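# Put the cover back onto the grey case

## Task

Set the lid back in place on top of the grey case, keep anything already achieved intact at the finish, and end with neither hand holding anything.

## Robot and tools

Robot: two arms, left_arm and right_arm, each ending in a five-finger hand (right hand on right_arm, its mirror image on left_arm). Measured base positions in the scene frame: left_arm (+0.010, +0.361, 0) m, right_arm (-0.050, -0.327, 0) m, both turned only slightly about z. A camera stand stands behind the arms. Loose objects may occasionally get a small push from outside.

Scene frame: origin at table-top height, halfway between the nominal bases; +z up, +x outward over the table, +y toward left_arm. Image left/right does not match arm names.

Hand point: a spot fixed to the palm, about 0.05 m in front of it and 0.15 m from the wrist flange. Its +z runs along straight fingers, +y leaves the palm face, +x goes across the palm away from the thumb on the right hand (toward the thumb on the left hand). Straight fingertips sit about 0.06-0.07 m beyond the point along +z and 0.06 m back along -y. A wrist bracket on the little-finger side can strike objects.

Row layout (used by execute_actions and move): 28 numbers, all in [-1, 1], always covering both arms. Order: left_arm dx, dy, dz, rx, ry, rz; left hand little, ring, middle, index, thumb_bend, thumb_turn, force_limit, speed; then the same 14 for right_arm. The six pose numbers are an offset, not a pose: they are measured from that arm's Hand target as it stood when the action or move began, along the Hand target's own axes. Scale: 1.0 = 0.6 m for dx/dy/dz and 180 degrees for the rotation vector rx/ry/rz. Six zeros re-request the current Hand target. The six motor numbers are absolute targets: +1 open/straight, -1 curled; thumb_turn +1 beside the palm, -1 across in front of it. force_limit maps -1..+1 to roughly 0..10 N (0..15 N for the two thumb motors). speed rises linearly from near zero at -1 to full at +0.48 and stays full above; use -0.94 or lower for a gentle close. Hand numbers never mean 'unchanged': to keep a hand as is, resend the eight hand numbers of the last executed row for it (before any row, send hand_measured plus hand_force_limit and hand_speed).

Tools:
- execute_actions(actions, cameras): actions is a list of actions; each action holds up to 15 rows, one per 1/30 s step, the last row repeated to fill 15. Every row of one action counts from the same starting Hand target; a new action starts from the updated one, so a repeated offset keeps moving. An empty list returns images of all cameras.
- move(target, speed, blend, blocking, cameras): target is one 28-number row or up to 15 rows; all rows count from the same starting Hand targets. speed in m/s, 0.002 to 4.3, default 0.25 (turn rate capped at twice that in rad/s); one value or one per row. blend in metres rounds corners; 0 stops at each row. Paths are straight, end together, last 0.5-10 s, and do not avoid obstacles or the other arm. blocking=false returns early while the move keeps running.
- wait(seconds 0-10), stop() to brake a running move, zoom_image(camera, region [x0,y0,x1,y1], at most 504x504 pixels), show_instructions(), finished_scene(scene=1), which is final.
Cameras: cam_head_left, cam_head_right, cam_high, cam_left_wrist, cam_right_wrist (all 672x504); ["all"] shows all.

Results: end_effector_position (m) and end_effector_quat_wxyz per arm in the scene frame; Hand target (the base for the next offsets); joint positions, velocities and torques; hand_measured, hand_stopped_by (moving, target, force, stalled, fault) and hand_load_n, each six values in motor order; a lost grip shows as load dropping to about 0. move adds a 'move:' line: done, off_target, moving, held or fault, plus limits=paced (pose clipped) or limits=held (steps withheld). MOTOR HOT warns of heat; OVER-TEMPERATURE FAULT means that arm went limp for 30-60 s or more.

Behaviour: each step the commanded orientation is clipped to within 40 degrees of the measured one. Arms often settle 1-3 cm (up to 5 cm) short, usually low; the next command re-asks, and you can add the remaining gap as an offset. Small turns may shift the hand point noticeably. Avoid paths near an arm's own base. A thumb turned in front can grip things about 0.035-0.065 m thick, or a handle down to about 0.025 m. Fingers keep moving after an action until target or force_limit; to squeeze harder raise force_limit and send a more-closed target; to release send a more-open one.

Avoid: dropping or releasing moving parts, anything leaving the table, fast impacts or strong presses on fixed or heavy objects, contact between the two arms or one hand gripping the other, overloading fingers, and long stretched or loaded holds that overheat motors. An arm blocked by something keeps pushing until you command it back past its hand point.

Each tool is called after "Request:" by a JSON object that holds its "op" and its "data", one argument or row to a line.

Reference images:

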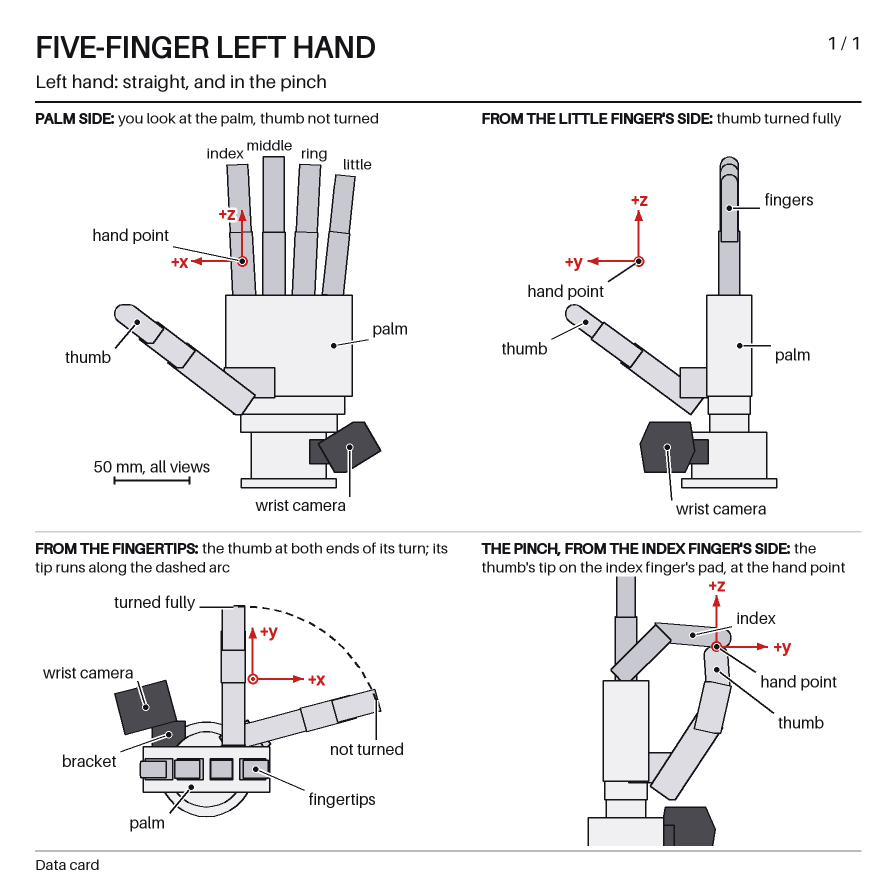

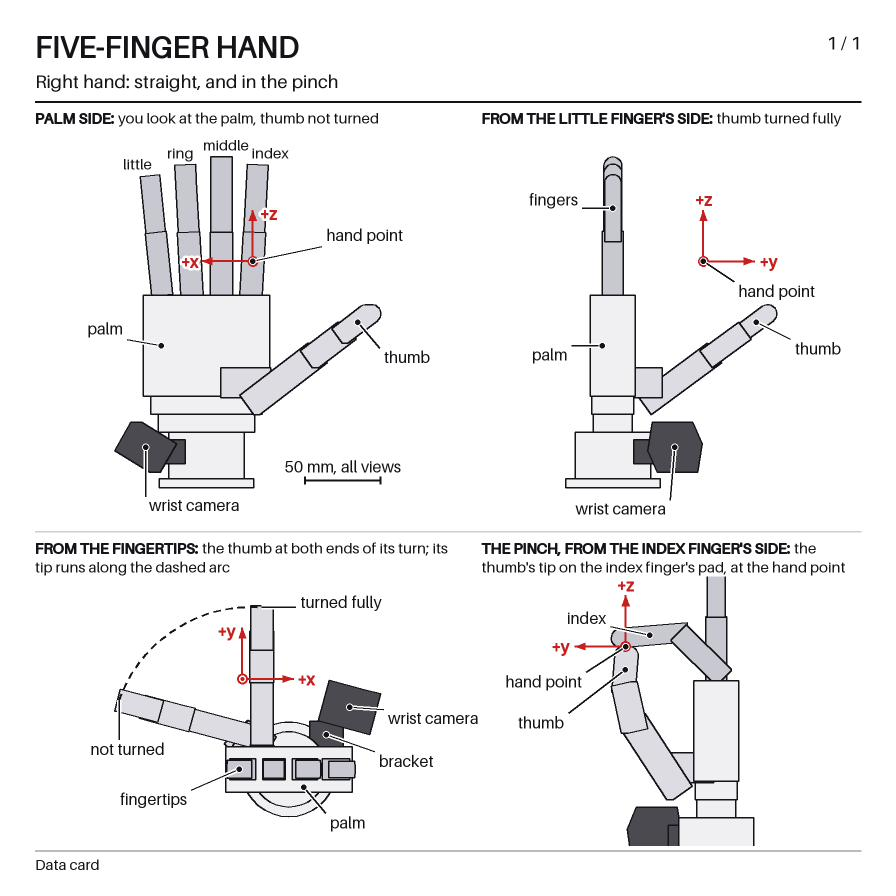

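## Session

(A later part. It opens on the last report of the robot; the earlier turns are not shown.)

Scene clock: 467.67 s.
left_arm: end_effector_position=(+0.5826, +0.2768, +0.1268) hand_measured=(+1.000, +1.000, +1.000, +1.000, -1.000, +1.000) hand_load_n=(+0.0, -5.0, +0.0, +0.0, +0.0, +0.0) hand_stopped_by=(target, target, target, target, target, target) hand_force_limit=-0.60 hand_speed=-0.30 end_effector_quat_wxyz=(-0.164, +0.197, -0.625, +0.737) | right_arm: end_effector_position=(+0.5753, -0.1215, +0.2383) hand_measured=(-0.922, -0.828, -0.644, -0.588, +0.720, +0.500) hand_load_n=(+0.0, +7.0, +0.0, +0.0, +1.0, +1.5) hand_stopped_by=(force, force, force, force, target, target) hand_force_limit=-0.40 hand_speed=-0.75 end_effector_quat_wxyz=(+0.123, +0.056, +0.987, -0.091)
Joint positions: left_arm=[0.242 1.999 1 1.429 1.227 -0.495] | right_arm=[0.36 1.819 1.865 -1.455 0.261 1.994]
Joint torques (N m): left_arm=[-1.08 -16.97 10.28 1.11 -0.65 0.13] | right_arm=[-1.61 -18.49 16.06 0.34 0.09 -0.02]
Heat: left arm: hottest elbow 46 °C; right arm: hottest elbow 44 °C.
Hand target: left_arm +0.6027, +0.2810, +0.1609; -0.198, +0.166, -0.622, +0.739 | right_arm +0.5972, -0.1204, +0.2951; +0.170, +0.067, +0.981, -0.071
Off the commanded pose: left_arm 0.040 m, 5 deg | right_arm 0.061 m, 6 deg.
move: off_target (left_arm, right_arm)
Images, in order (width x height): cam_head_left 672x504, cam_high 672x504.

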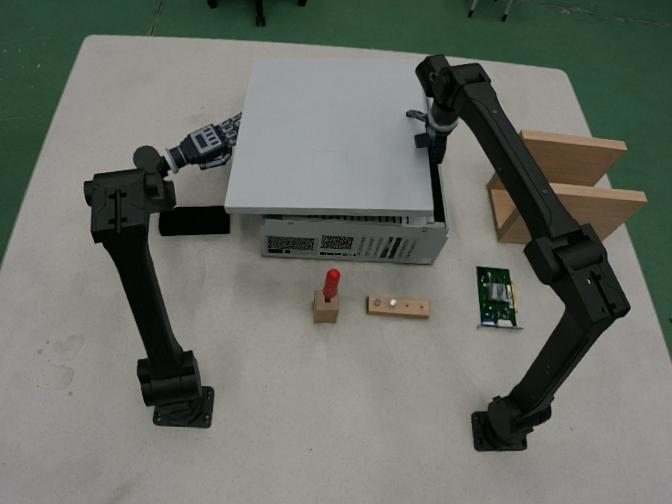

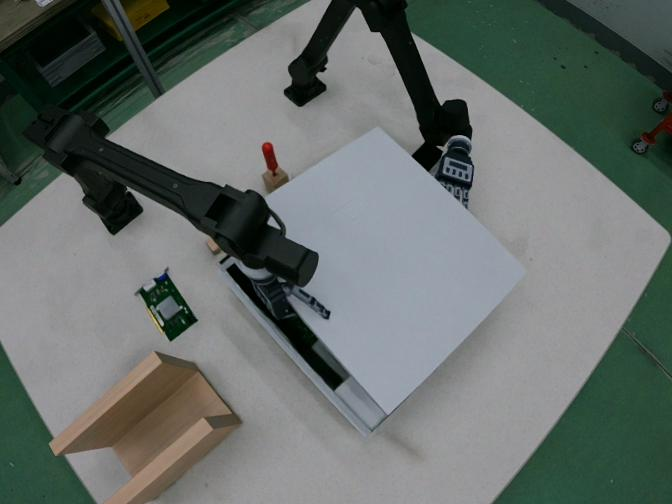

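Request:
{"op": "zoom_image", "data": {
  "camera": "cam_high",
  "region": [30, 330, 260, 504]
}}

Request:
{"op": "zoom_image", "data": {
  "camera": "cam_high",
  "region": [230, 120, 330, 200]
}}

Scaled by 2.191 from the camera's 672x504 image, which has a finer 960x720 frame.

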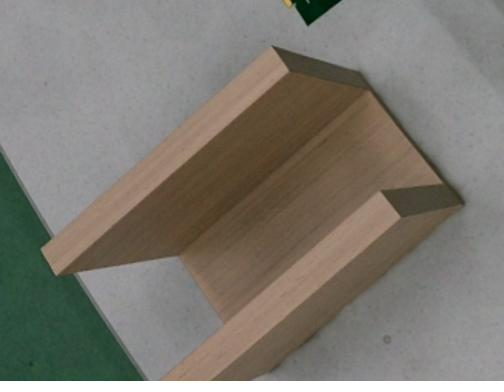

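Scaled by 5.040 from the camera's 672x504 image, which has a finer 960x720 frame.

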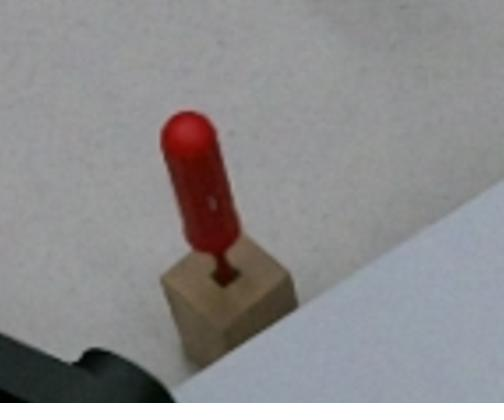

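Request:
{"op": "move", "data": {
  "target": [-0.0072,0.0007,0.0041,0,0,0,1,1,1,1,-1,1,-0.6,-0.3,-0.0125,0.0021,0.0043,0,0,0,-0.95,-0.95,-0.95,-0.9,0.72,0.5,-0.4,-0.75],
  "speed": 0.06,
  "cameras": ["cam_high", "cam_head_left"]
}}

Request:
{"op": "zoom_image", "data": {
  "camera": "cam_high",
  "region": [350, 270, 530, 450]
}}

Request:
{"op": "zoom_image", "data": {
  "camera": "cam_head_left",
  "region": [200, 180, 340, 280]
}}

Request:
{"op": "zoom_image", "data": {
  "camera": "cam_head_left",
  "region": [340, 180, 480, 280]
}}

Scene clock: 471.50 s.
left_arm: end_effector_position=(+0.5881, +0.2781, +0.1306) hand_measured=(+1.000, +1.000, +1.000, +1.000, -1.000, +1.000) hand_load_n=(+0.0, -5.0, +0.0, +0.0, +0.0, +0.0) hand_stopped_by=(target, target, target, target, target, target) hand_force_limit=-0.60 hand_speed=-0.30 end_effector_quat_wxyz=(-0.166, +0.197, -0.624, +0.738) | right_arm: end_effector_position=(+0.5839, -0.1200, +0.2389) hand_measured=(-0.922, -0.828, -0.644, -0.588, +0.720, +0.500) hand_load_n=(+0.0, +6.0, +0.0, +0.5, +1.5, +0.0) hand_stopped_by=(force, force, force, force, target, target) hand_force_limit=-0.40 hand_speed=-0.75 end_effector_quat_wxyz=(+0.124, +0.056, +0.987, -0.091)
Joint positions: left_arm=[0.242 1.999 1.014 1.418 1.222 -0.495] | right_arm=[0.357 1.842 1.899 -1.462 0.261 1.992]
Joint torques (N m): left_arm=[-1.08 -16.67 10.71 1.18 -0.62 0.19] | right_arm=[-1.73 -18.78 15.98 0.28 0.05 -0.05]
Heat: left arm: hottest elbow 46 °C; right arm: hottest elbow 45 °C.
Hand target: left_arm +0.6077, +0.2810, +0.1608; -0.198, +0.166, -0.622, +0.739 | right_arm +0.6053, -0.1203, +0.2952; +0.170, +0.067, +0.981, -0.071
Off the commanded pose: left_arm 0.036 m, 5 deg | right_arm 0.060 m, 6 deg.
move: off_target (left_arm, right_arm)
Images, in order (width x height): cam_head_left 672x504, cam_high 672x504.

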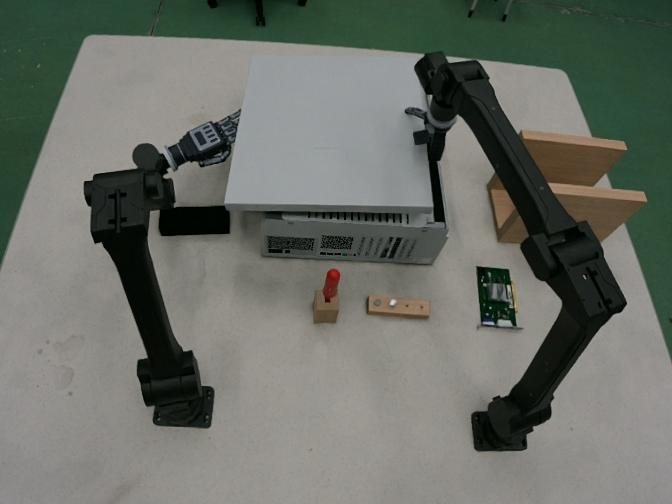

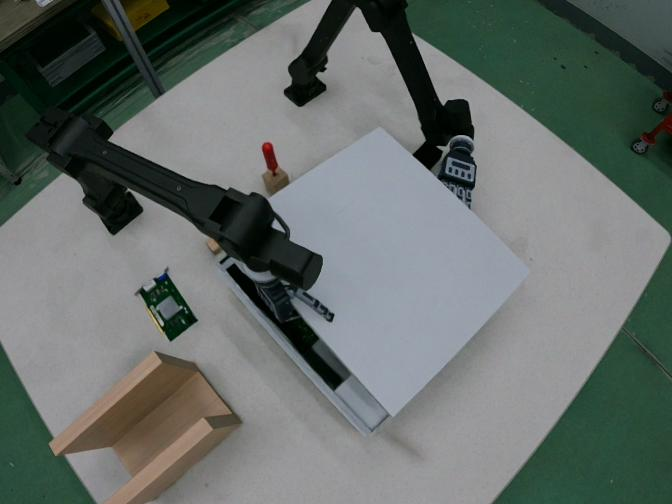

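Scaled by 2.800 from the camera's 672x504 image, which has a finer 960x720 frame.

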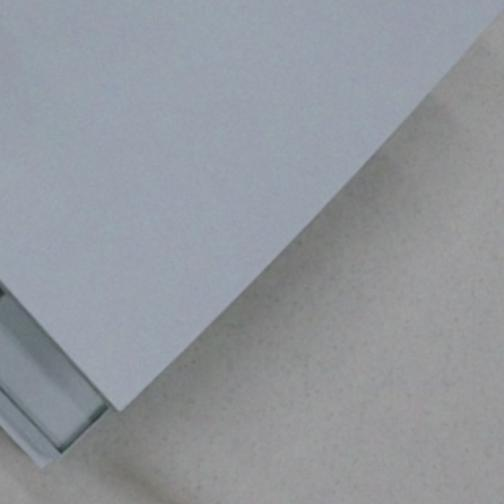

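Scaled by 3.600 from the camera's 672x504 image, which has a finer 960x720 frame.

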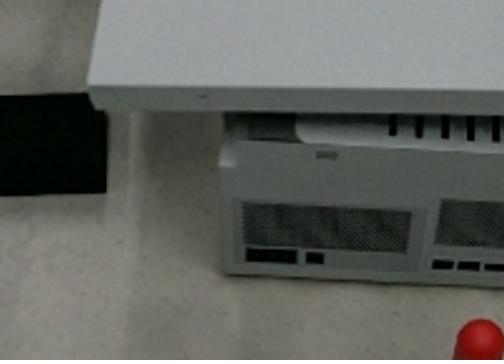

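Scaled by 3.600 from the camera's 672x504 image, which has a finer 960x720 frame.

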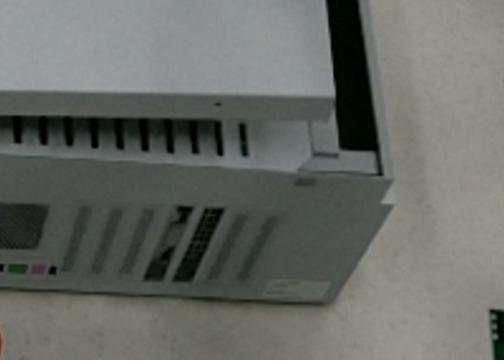

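Request:
{"op": "move", "data": {
  "target": [0.0145,0.0807,-0.0225,0,0,0,1,1,1,1,-1,1,-0.6,-0.3,0,0,0,0,0,0,-0.95,-0.95,-0.95,-0.9,0.72,0.5,-0.4,-0.75],
  "speed": 0.05,
  "cameras": ["cam_high", "cam_head_left", "cam_left_wrist"]
}}

Request:
{"op": "zoom_image", "data": {
  "camera": "cam_high",
  "region": [350, 270, 530, 450]
}}

Request:
{"op": "zoom_image", "data": {
  "camera": "cam_head_left",
  "region": [200, 180, 340, 280]
}}

Request:
{"op": "zoom_image", "data": {
  "camera": "cam_head_left",
  "region": [340, 180, 480, 280]
}}

Scene clock: 476.53 s.
left_arm: end_effector_position=(+0.5858, +0.2767, +0.0979) hand_measured=(+1.000, +1.000, +1.000, +1.000, -1.000, +1.000) hand_load_n=(+0.0, -4.5, +0.0, +0.0, +0.0, +0.0) hand_stopped_by=(target, target, target, target, target, target) hand_force_limit=-0.60 hand_speed=-0.30 end_effector_quat_wxyz=(-0.170, +0.189, -0.626, +0.737) | right_arm: end_effector_position=(+0.5839, -0.1193, +0.2367) hand_measured=(-0.922, -0.828, -0.644, -0.588, +0.720, +0.500) hand_load_n=(+0.0, +6.0, +0.0, +0.0, +1.0, +0.0) hand_stopped_by=(force, force, force, force, target, target) hand_force_limit=-0.40 hand_speed=-0.75 end_effector_quat_wxyz=(+0.122, +0.055, +0.987, -0.090)
Joint positions: left_arm=[0.241 2.076 1.014 1.506 1.228 -0.489] | right_arm=[0.357 1.845 1.899 -1.462 0.258 1.99]
Joint torques (N m): left_arm=[-0.67 -14.56 7.45 2.43 -0.72 0.15] | right_arm=[-1.79 -19.14 15.95 0.29 0.17 -0.03]
Heat: left arm: hottest elbow 46 °C; right arm: hottest elbow 46 °C.
Hand target: left_arm +0.5976, +0.2811, +0.1108; -0.198, +0.166, -0.622, +0.739 | right_arm +0.6053, -0.1203, +0.2951; +0.170, +0.066, +0.981, -0.071
Off the commanded pose: left_arm 0.018 m, 4 deg | right_arm 0.062 m, 6 deg.
move: off_target (left_arm, right_arm)
Images, in order (width x height): cam_head_left 672x504, cam_high 672x504, cam_left_wrist 672x504.

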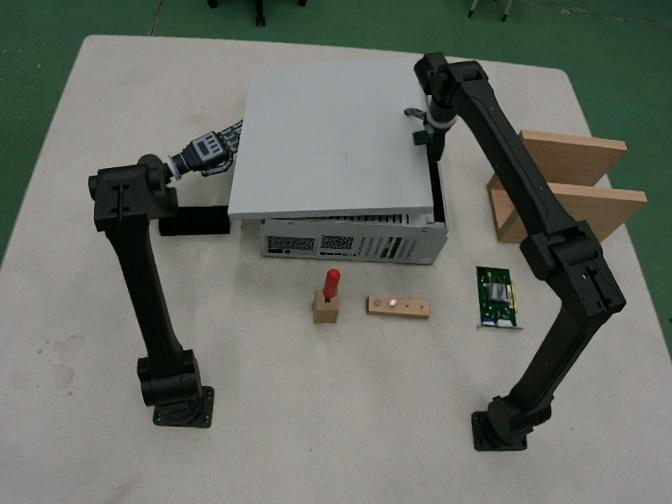

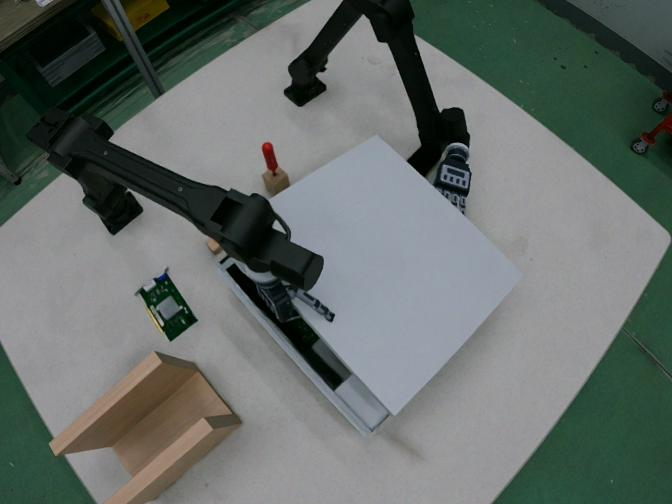

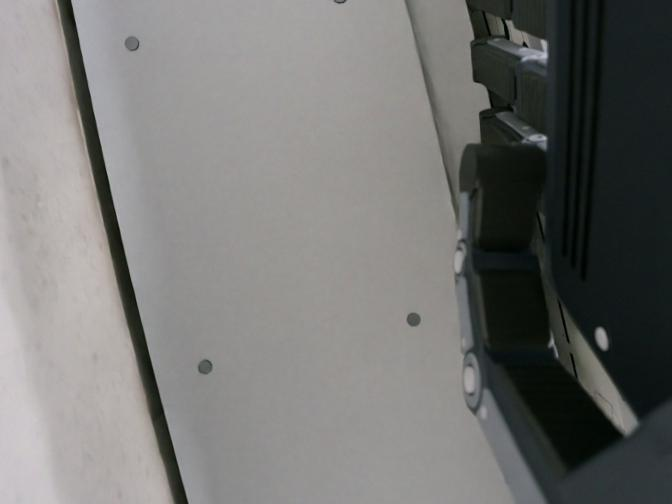

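Scaled by 2.800 from the camera's 672x504 image, which has a finer 960x720 frame.

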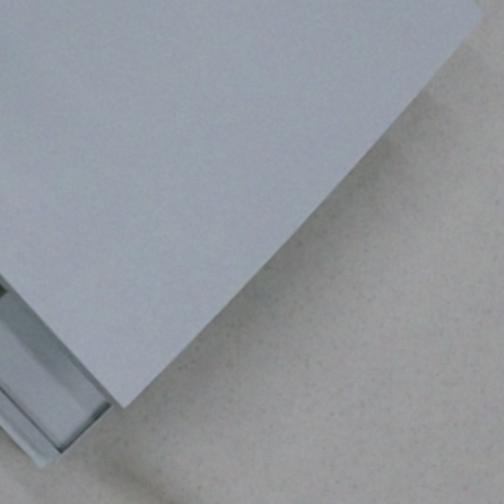

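Scaled by 3.600 from the camera's 672x504 image, which has a finer 960x720 frame.

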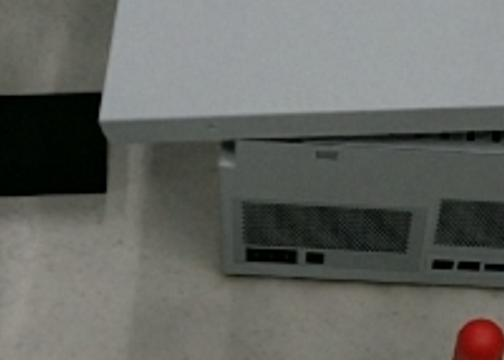

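Scaled by 3.600 from the camera's 672x504 image, which has a finer 960x720 frame.

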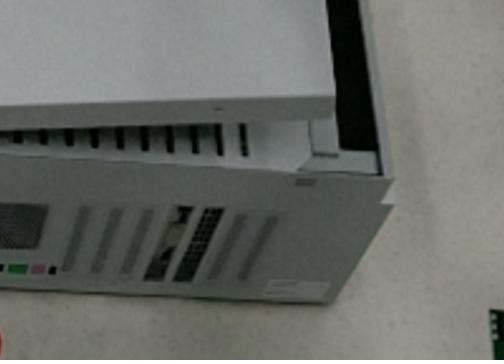

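Request:
{"op": "move", "data": {
  "target": [-0.0058,0.0329,-0.0024,0,0,0,1,1,1,1,-1,1,-0.6,-0.3,0,0,0,0,0,0,-0.95,-0.95,-0.95,-0.9,0.72,0.5,-0.4,-0.75],
  "speed": 0.05,
  "cameras": ["cam_high", "cam_head_left", "cam_left_wrist"]
}}

Request:
{"op": "zoom_image", "data": {
  "camera": "cam_high",
  "region": [350, 270, 530, 450]
}}

Request:
{"op": "zoom_image", "data": {
  "camera": "cam_head_left",
  "region": [200, 180, 340, 280]
}}

Scene clock: 479.23 s.
left_arm: end_effector_position=(+0.5892, +0.2777, +0.0876) hand_measured=(+1.000, +1.000, +1.000, +1.000, -1.000, +1.000) hand_load_n=(+0.0, -1.0, +0.0, +0.0, +0.0, +0.0) hand_stopped_by=(target, target, target, target, target, target) hand_force_limit=-0.60 hand_speed=-0.30 end_effector_quat_wxyz=(-0.179, +0.185, -0.626, +0.736) | right_arm: end_effector_position=(+0.5841, -0.1192, +0.2373) hand_measured=(-0.922, -0.828, -0.644, -0.588, +0.720, +0.500) hand_load_n=(+0.5, +5.0, +0.0, +0.0, +0.0, +0.0) hand_stopped_by=(force, force, force, force, target, target) hand_force_limit=-0.40 hand_speed=-0.75 end_effector_quat_wxyz=(+0.122, +0.055, +0.987, -0.090)
Joint positions: left_arm=[0.241 2.105 1.022 1.532 1.221 -0.475] | right_arm=[0.357 1.845 1.9 -1.463 0.258 1.99]
Joint torques (N m): left_arm=[-0.62 -13.92 8.08 1.91 -0.43 0.14] | right_arm=[-1.73 -19.08 15.87 0.32 0.17 -0.03]
Heat: left arm: hottest elbow 45 °C; right arm: hottest elbow 46 °C.
Hand target: left_arm +0.6016, +0.2812, +0.0911; -0.198, +0.166, -0.622, +0.739 | right_arm +0.6053, -0.1203, +0.2950; +0.170, +0.066, +0.981, -0.071
Off the commanded pose: left_arm 0.013 m, 3 deg | right_arm 0.062 m, 6 deg.
joint sent to its limit (left arm) — joint 4 (wrist pitch), upper limit. The joint targets still meet the commanded pose.
move: off_target (left_arm, right_arm)
Images, in order (width x height): cam_head_left 672x504, cam_high 672x504, cam_left_wrist 672x504.

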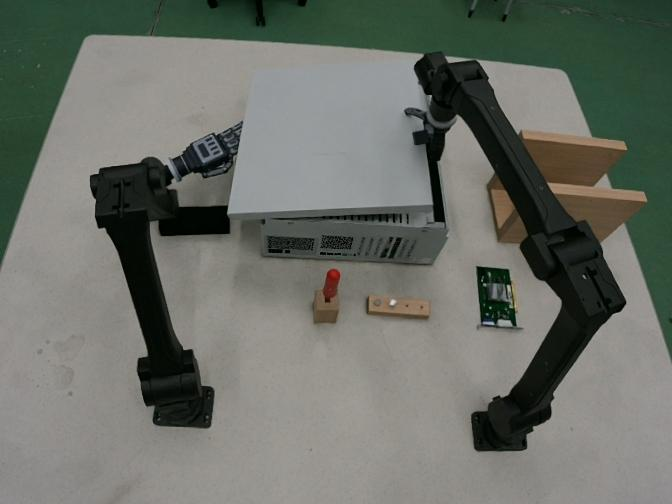

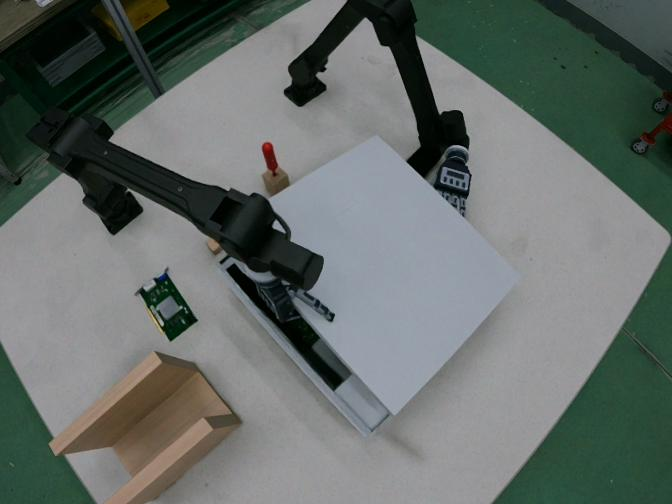

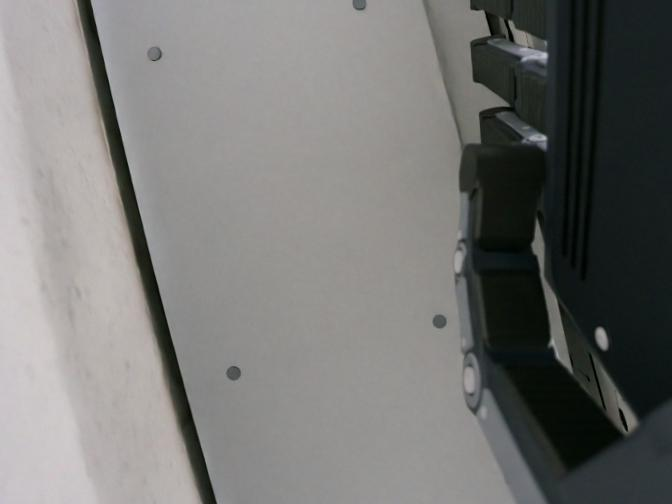

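Scaled by 2.800 from the camera's 672x504 image, which has a finer 960x720 frame.

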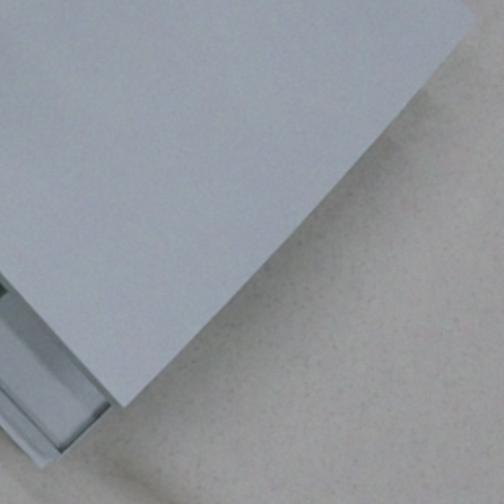

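Scaled by 3.600 from the camera's 672x504 image, which has a finer 960x720 frame.

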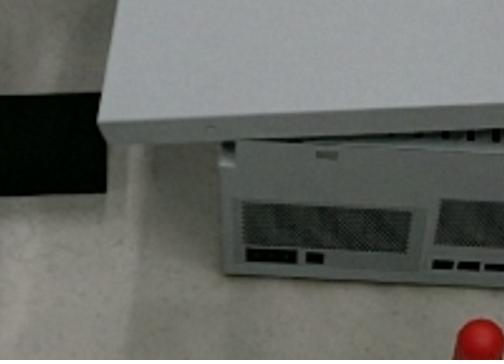

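Request:
{"op": "zoom_image", "data": {
  "camera": "cam_head_left",
  "region": [220, 200, 300, 240]
}}

Request:
{"op": "zoom_image", "data": {
  "camera": "cam_high",
  "region": [470, 240, 540, 310]
}}

Request:
{"op": "zoom_image", "data": {
  "camera": "cam_high",
  "region": [360, 380, 430, 450]
}}

Request:
{"op": "zoom_image", "data": {
  "camera": "cam_left_wrist",
  "region": [380, 0, 672, 300]
}}

Scaled by 6.300 from the camera's 672x504 image, which has a finer 960x720 frame.

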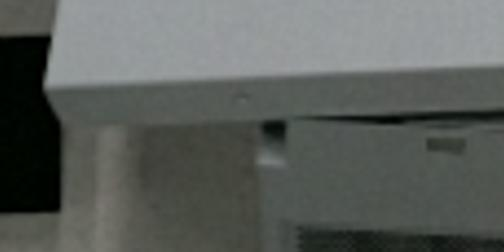

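Scaled by 7.200 from the camera's 672x504 image, which has a finer 960x720 frame.

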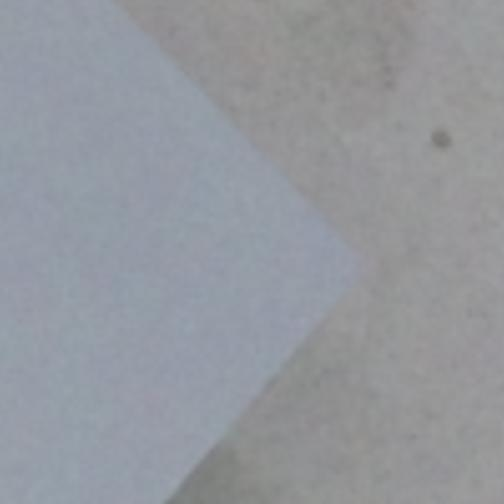

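Scaled by 7.200 from the camera's 672x504 image, which has a finer 960x720 frame.

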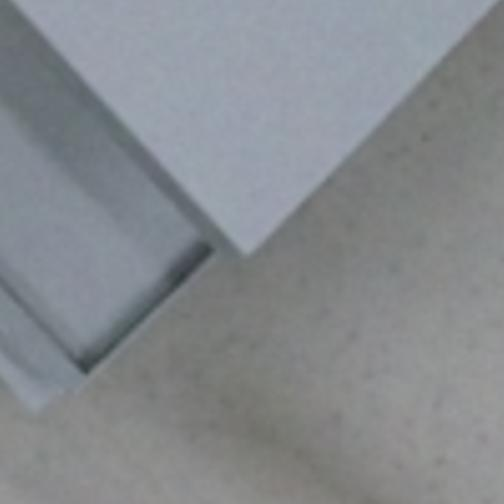

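Scaled by 1.680 from the camera's 672x504 image, which has a finer 960x720 frame.

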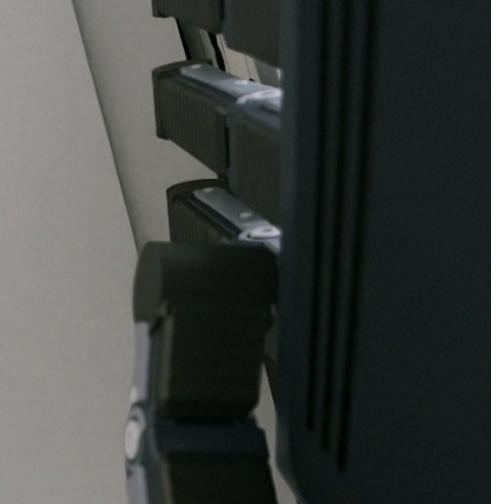

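Request:
{"op": "move", "data": {
  "target": [
    [0.0088,-0.0566,0.0051,0,0,0,1,1,1,1,-1,1,-0.6,-0.3,0,0,0,0,0,0,-0.95,-0.95,-0.95,-0.9,0.72,0.5,-0.4,-0.75],
    [0.0088,0.0008,-0.0049,0,0,0,1,1,1,1,-1,1,-0.6,-0.3,0,0,0,0,0,0,-0.95,-0.95,-0.95,-0.9,0.72,0.5,-0.4,-0.75]
  ],
  "speed": 0.05,
  "cameras": ["cam_high", "cam_head_left", "cam_left_wrist"]
}}

Request:
{"op": "zoom_image", "data": {
  "camera": "cam_head_left",
  "region": [220, 200, 300, 240]
}}

Request:
{"op": "zoom_image", "data": {
  "camera": "cam_high",
  "region": [350, 270, 530, 450]
}}

Scene clock: 484.70 s.
left_arm: end_effector_position=(+0.5891, +0.2780, +0.0880) hand_measured=(+1.000, +1.000, +1.000, +1.000, -1.000, +1.000) hand_load_n=(+0.0, -2.0, +0.0, +0.0, +0.0, +0.0) hand_stopped_by=(target, target, target, target, target, target) hand_force_limit=-0.60 hand_speed=-0.30 end_effector_quat_wxyz=(-0.180, +0.183, -0.627, +0.736) | right_arm: end_effector_position=(+0.5840, -0.1201, +0.2372) hand_measured=(-0.922, -0.828, -0.644, -0.588, +0.720, +0.500) hand_load_n=(+0.0, +4.5, +0.0, +0.0, +0.5, +0.0) hand_stopped_by=(force, force, force, force, target, target) hand_force_limit=-0.40 hand_speed=-0.75 end_effector_quat_wxyz=(+0.121, +0.055, +0.987, -0.090)
Joint positions: left_arm=[0.241 2.102 1.022 1.527 1.224 -0.468] | right_arm=[0.356 1.845 1.9 -1.464 0.258 1.99]
Joint torques (N m): left_arm=[0.15 -14.68 6.58 2.11 -0.52 0.25] | right_arm=[-1.73 -19.14 15.86 0.38 0.17 -0.03]
Heat: left arm: hottest elbow 45 °C; right arm: hottest elbow 49 °C.
Hand target: left_arm +0.5957, +0.2810, +0.0901; -0.198, +0.166, -0.622, +0.739 | right_arm +0.6053, -0.1204, +0.2952; +0.170, +0.067, +0.981, -0.071
Off the commanded pose: left_arm 0.007 m, 3 deg | right_arm 0.062 m, 6 deg.
joint sent to its limit (left arm) — joint 4 (wrist pitch), upper limit. The joint targets still meet the commanded pose.
move: off_target (left_arm, right_arm)
Images, in order (width x height): cam_head_left 672x504, cam_high 672x504, cam_left_wrist 672x504.

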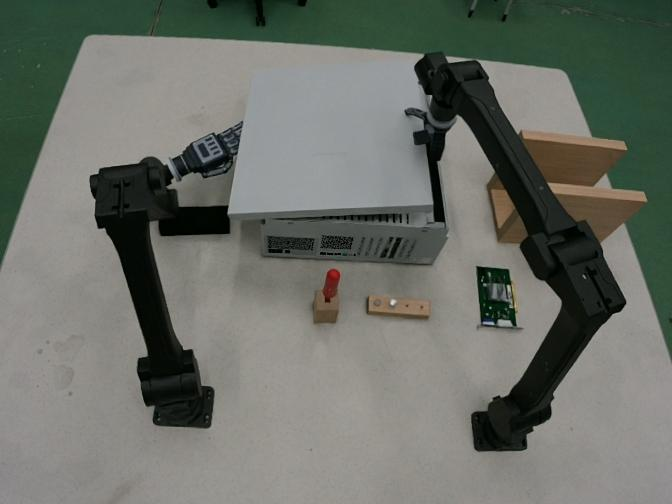

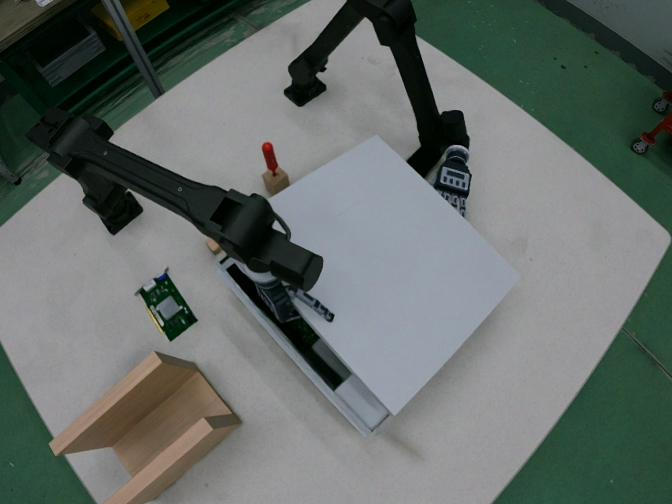

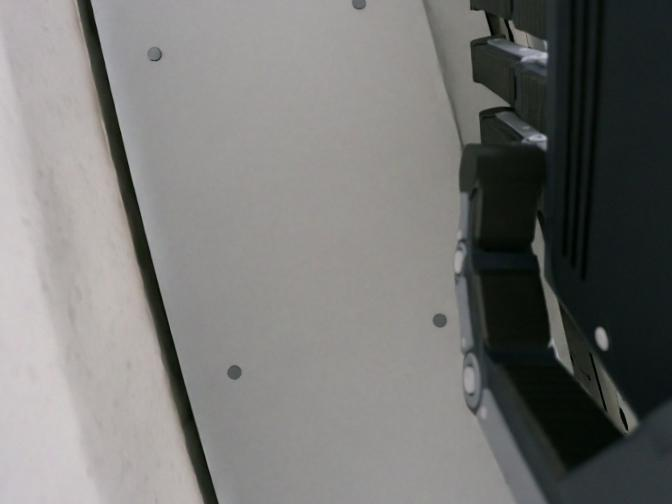

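Scaled by 6.300 from the camera's 672x504 image, which has a finer 960x720 frame.

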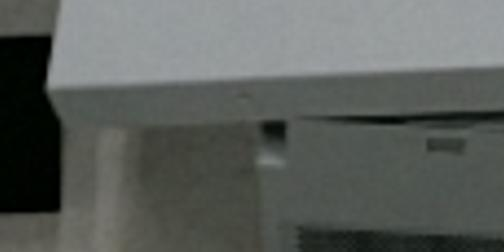

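Scaled by 2.800 from the camera's 672x504 image, which has a finer 960x720 frame.

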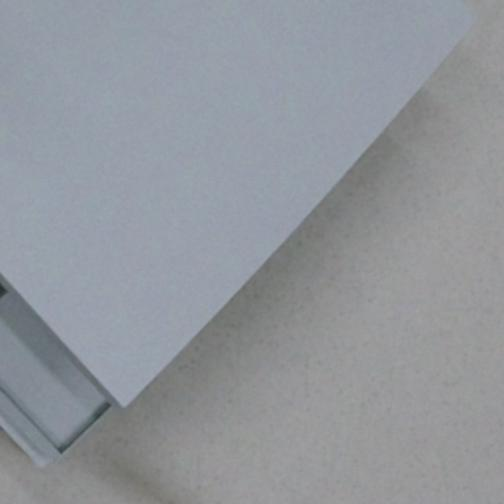

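Request:
{"op": "move", "data": {
  "target": [
    [0.0260,-0.0629,-0.0028,0,0,0,1,1,1,1,-1,1,-0.6,-0.3,0,0,0,0,0,0,-0.95,-0.95,-0.95,-0.9,0.72,0.5,-0.4,-0.75]
  ],
  "speed": 0.05,
  "cameras": ["cam_high", "cam_head_left"]
}}

Request:
{"op": "zoom_image", "data": {
  "camera": "cam_head_left",
  "region": [220, 200, 300, 240]
}}

Request:
{"op": "zoom_image", "data": {
  "camera": "cam_high",
  "region": [350, 270, 530, 450]
}}

Scene clock: 486.47 s.
left_arm: end_effector_position=(+0.5733, +0.2761, +0.1037) hand_measured=(+1.000, +1.000, +1.000, +1.000, -1.000, +1.000) hand_load_n=(-1.0, -4.0, +0.0, +0.0, +0.0, +0.0) hand_stopped_by=(target, target, target, target, target, target) hand_force_limit=-0.60 hand_speed=-0.30 end_effector_quat_wxyz=(-0.173, +0.188, -0.625, +0.737) | right_arm: end_effector_position=(+0.5836, -0.1202, +0.2370) hand_measured=(-0.922, -0.828, -0.644, -0.588, +0.720, +0.500) hand_load_n=(+0.0, +6.5, +0.0, +0.5, +2.0, -0.5) hand_stopped_by=(force, force, force, force, target, target) hand_force_limit=-0.40 hand_speed=-0.75 end_effector_quat_wxyz=(+0.121, +0.054, +0.987, -0.091)
Joint positions: left_arm=[0.245 2.046 0.972 1.527 1.227 -0.492] | right_arm=[0.356 1.845 1.9 -1.466 0.259 1.988]
Joint torques (N m): left_arm=[-0.03 -17.26 5.97 1.96 -0.58 0.09] | right_arm=[-1.73 -19.37 15.82 0.4 0.14 -0.01]
Heat: left arm: hottest elbow 44 °C; right arm: hottest elbow 50 °C.
Hand target: left_arm +0.5781, +0.2801, +0.1270; -0.198, +0.166, -0.622, +0.739 | right_arm +0.6052, -0.1203, +0.2952; +0.170, +0.066, +0.981, -0.071
Off the commanded pose: left_arm 0.024 m, 4 deg | right_arm 0.062 m, 6 deg.
move: off_target (left_arm, right_arm)
Images, in order (width x height): cam_head_left 672x504, cam_high 672x504.

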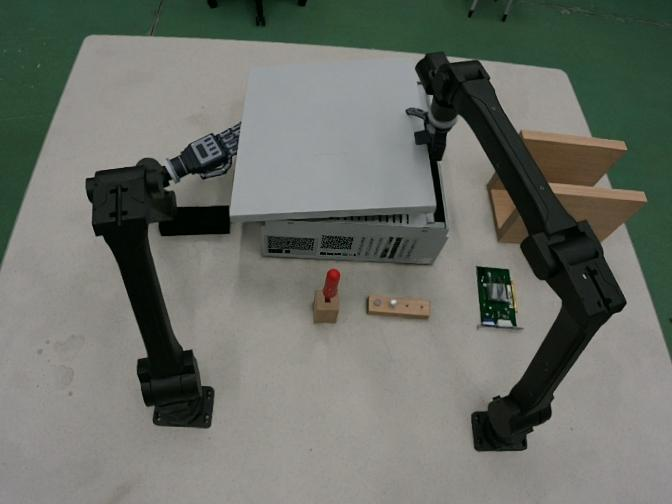

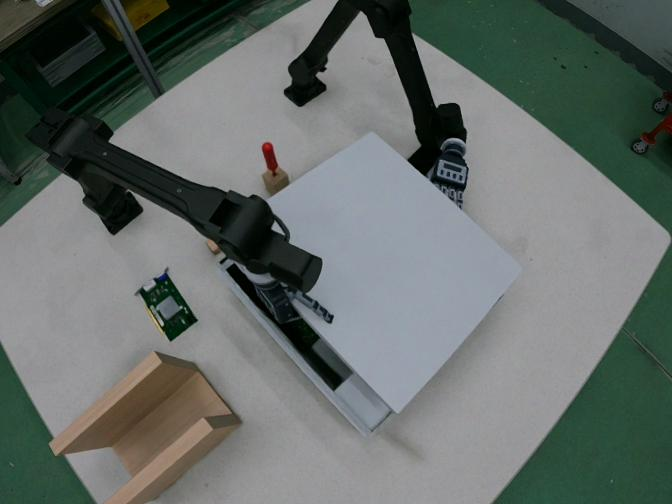

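Scaled by 6.300 from the camera's 672x504 image, which has a finer 960x720 frame.

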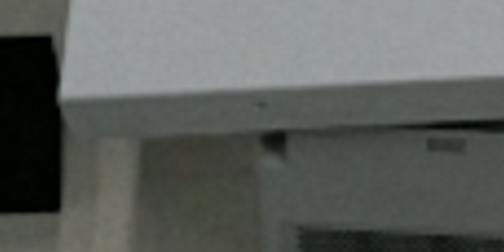

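Scaled by 2.800 from the camera's 672x504 image, which has a finer 960x720 frame.

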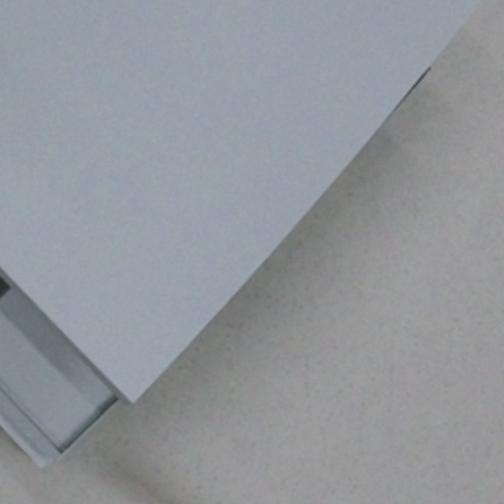

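Request:
{"op": "move", "data": {
  "target": [
    [-0.0086,0.0666,-0.0065,0,0,0,1,1,1,1,-1,1,-0.6,-0.3,0,0,0,0,0,0,-0.95,-0.95,-0.95,-0.9,0.72,0.5,-0.4,-0.75]
  ],
  "speed": 0.05,
  "cameras": ["cam_high", "cam_head_left", "cam_left_wrist"]
}}

Request:
{"op": "zoom_image", "data": {
  "camera": "cam_head_left",
  "region": [220, 200, 300, 240]
}}

Request:
{"op": "zoom_image", "data": {
  "camera": "cam_high",
  "region": [350, 270, 530, 450]
}}

Scene clock: 488.47 s.
left_arm: end_effector_position=(+0.5733, +0.2767, +0.0797) hand_measured=(+1.000, +1.000, +1.000, +1.000, -1.000, +1.000) hand_load_n=(+0.0, -3.5, +0.0, +0.0, +0.0, +0.0) hand_stopped_by=(target, target, target, target, target, target) hand_force_limit=-0.60 hand_speed=-0.30 end_effector_quat_wxyz=(-0.174, +0.190, -0.631, +0.732) | right_arm: end_effector_position=(+0.5847, -0.1196, +0.2395) hand_measured=(-0.922, -0.828, -0.644, -0.588, +0.722, +0.500) hand_load_n=(+0.0, +9.0, +0.0, +0.0, +4.0, -1.5) hand_stopped_by=(force, force, force, force, target, target) hand_force_limit=-0.40 hand_speed=-0.75 end_effector_quat_wxyz=(+0.123, +0.054, +0.987, -0.090)
Joint positions: left_arm=[0.245 2.09 0.972 1.527 1.231 -0.448] | right_arm=[0.356 1.845 1.906 -1.466 0.258 1.987]
Joint torques (N m): left_arm=[-0.21 -14.1 7.13 2.24 -0.56 0.2] | right_arm=[-1.67 -18.96 15.57 0.4 0.16 -0.01]
Heat: left arm: hottest elbow 44 °C; right arm: hottest elbow 50 °C.
Hand target: left_arm +0.5841, +0.2803, +0.0870; -0.198, +0.166, -0.622, +0.739 | right_arm +0.6052, -0.1203, +0.2951; +0.170, +0.066, +0.981, -0.071
Off the commanded pose: left_arm 0.013 m, 4 deg | right_arm 0.059 m, 6 deg.
joint sent to its limit (left arm) — joint 4 (wrist pitch), upper limit. The joint targets still meet the commanded pose.
move: off_target (left_arm, right_arm)
Images, in order (width x height): cam_head_left 672x504, cam_high 672x504, cam_left_wrist 672x504.

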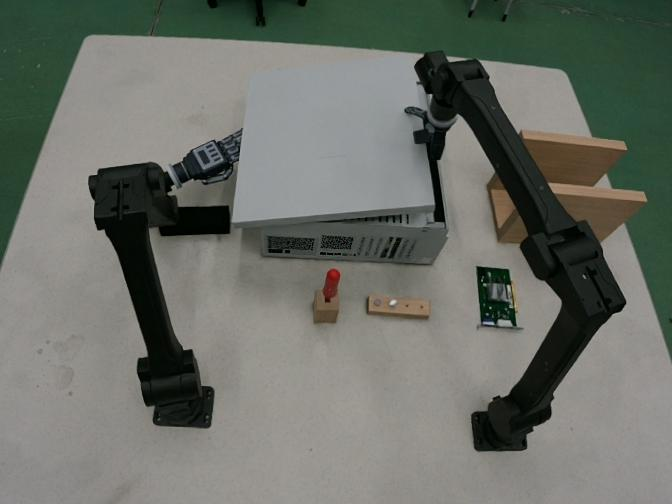

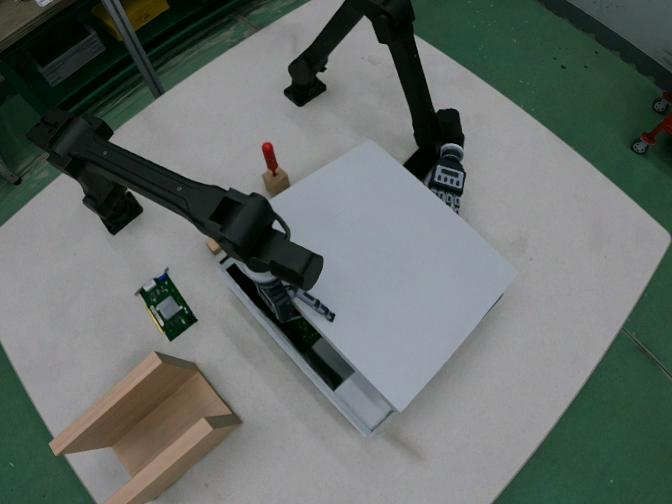

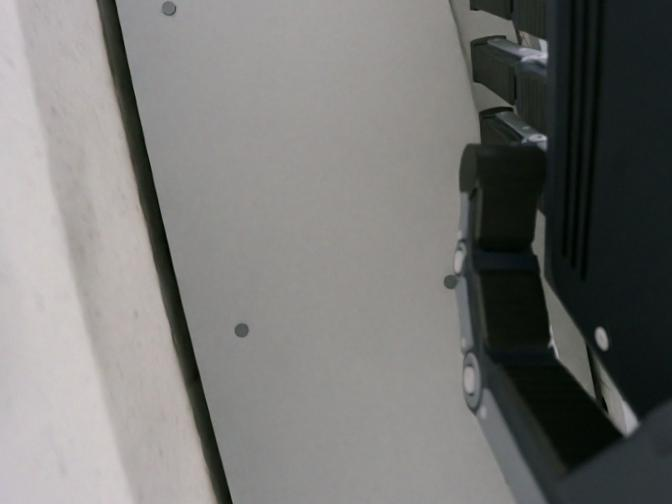

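Scaled by 6.300 from the camera's 672x504 image, which has a finer 960x720 frame.

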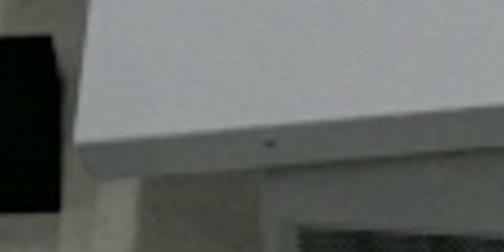

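Scaled by 2.800 from the camera's 672x504 image, which has a finer 960x720 frame.

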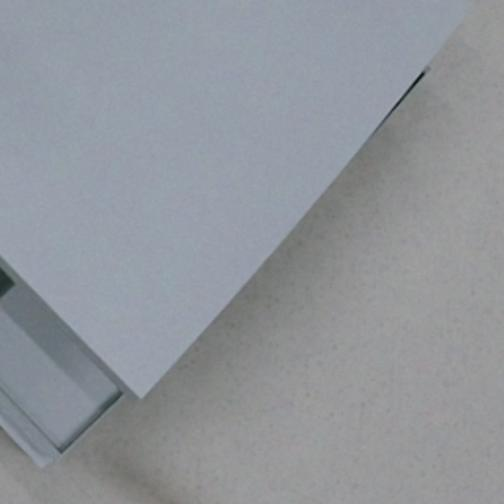

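Request:
{"op": "zoom_image", "data": {
  "camera": "cam_head_left",
  "region": [220, 40, 340, 120]
}}

Request:
{"op": "zoom_image", "data": {
  "camera": "cam_head_left",
  "region": [360, 40, 480, 120]
}}

Request:
{"op": "zoom_image", "data": {
  "camera": "cam_head_right",
  "region": [200, 40, 320, 120]
}}

Scaled by 4.200 from the camera's 672x504 image, which has a finer 960x720 frame.

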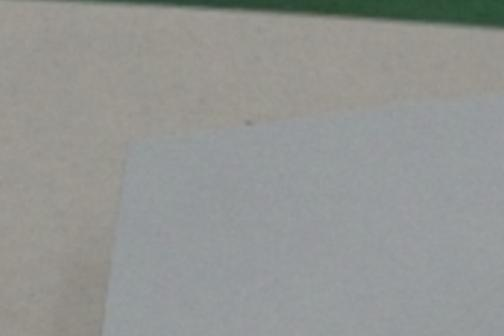

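Scaled by 4.200 from the camera's 672x504 image, which has a finer 960x720 frame.

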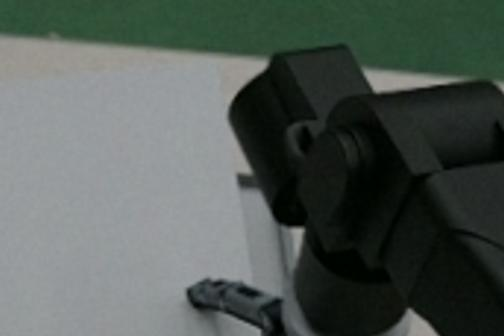

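This scene's latest camera images include none from cam_head_right. They are from: cam_head_left, cam_high, cam_left_wrist. cam_head_right's image comes with the result of a call that names it in "cameras".

Request:
{"op": "zoom_image", "data": {
  "camera": "cam_head_left",
  "region": [380, 170, 480, 250]
}}

Scaled by 5.040 from the camera's 672x504 image, which has a finer 960x720 frame.

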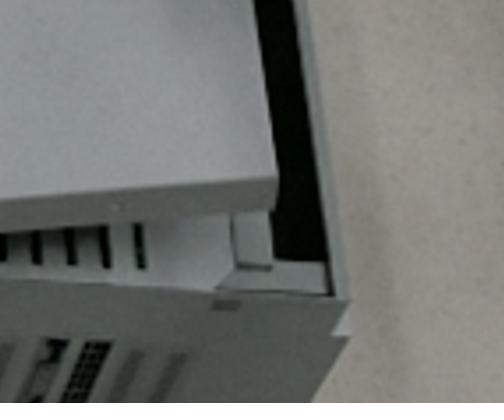

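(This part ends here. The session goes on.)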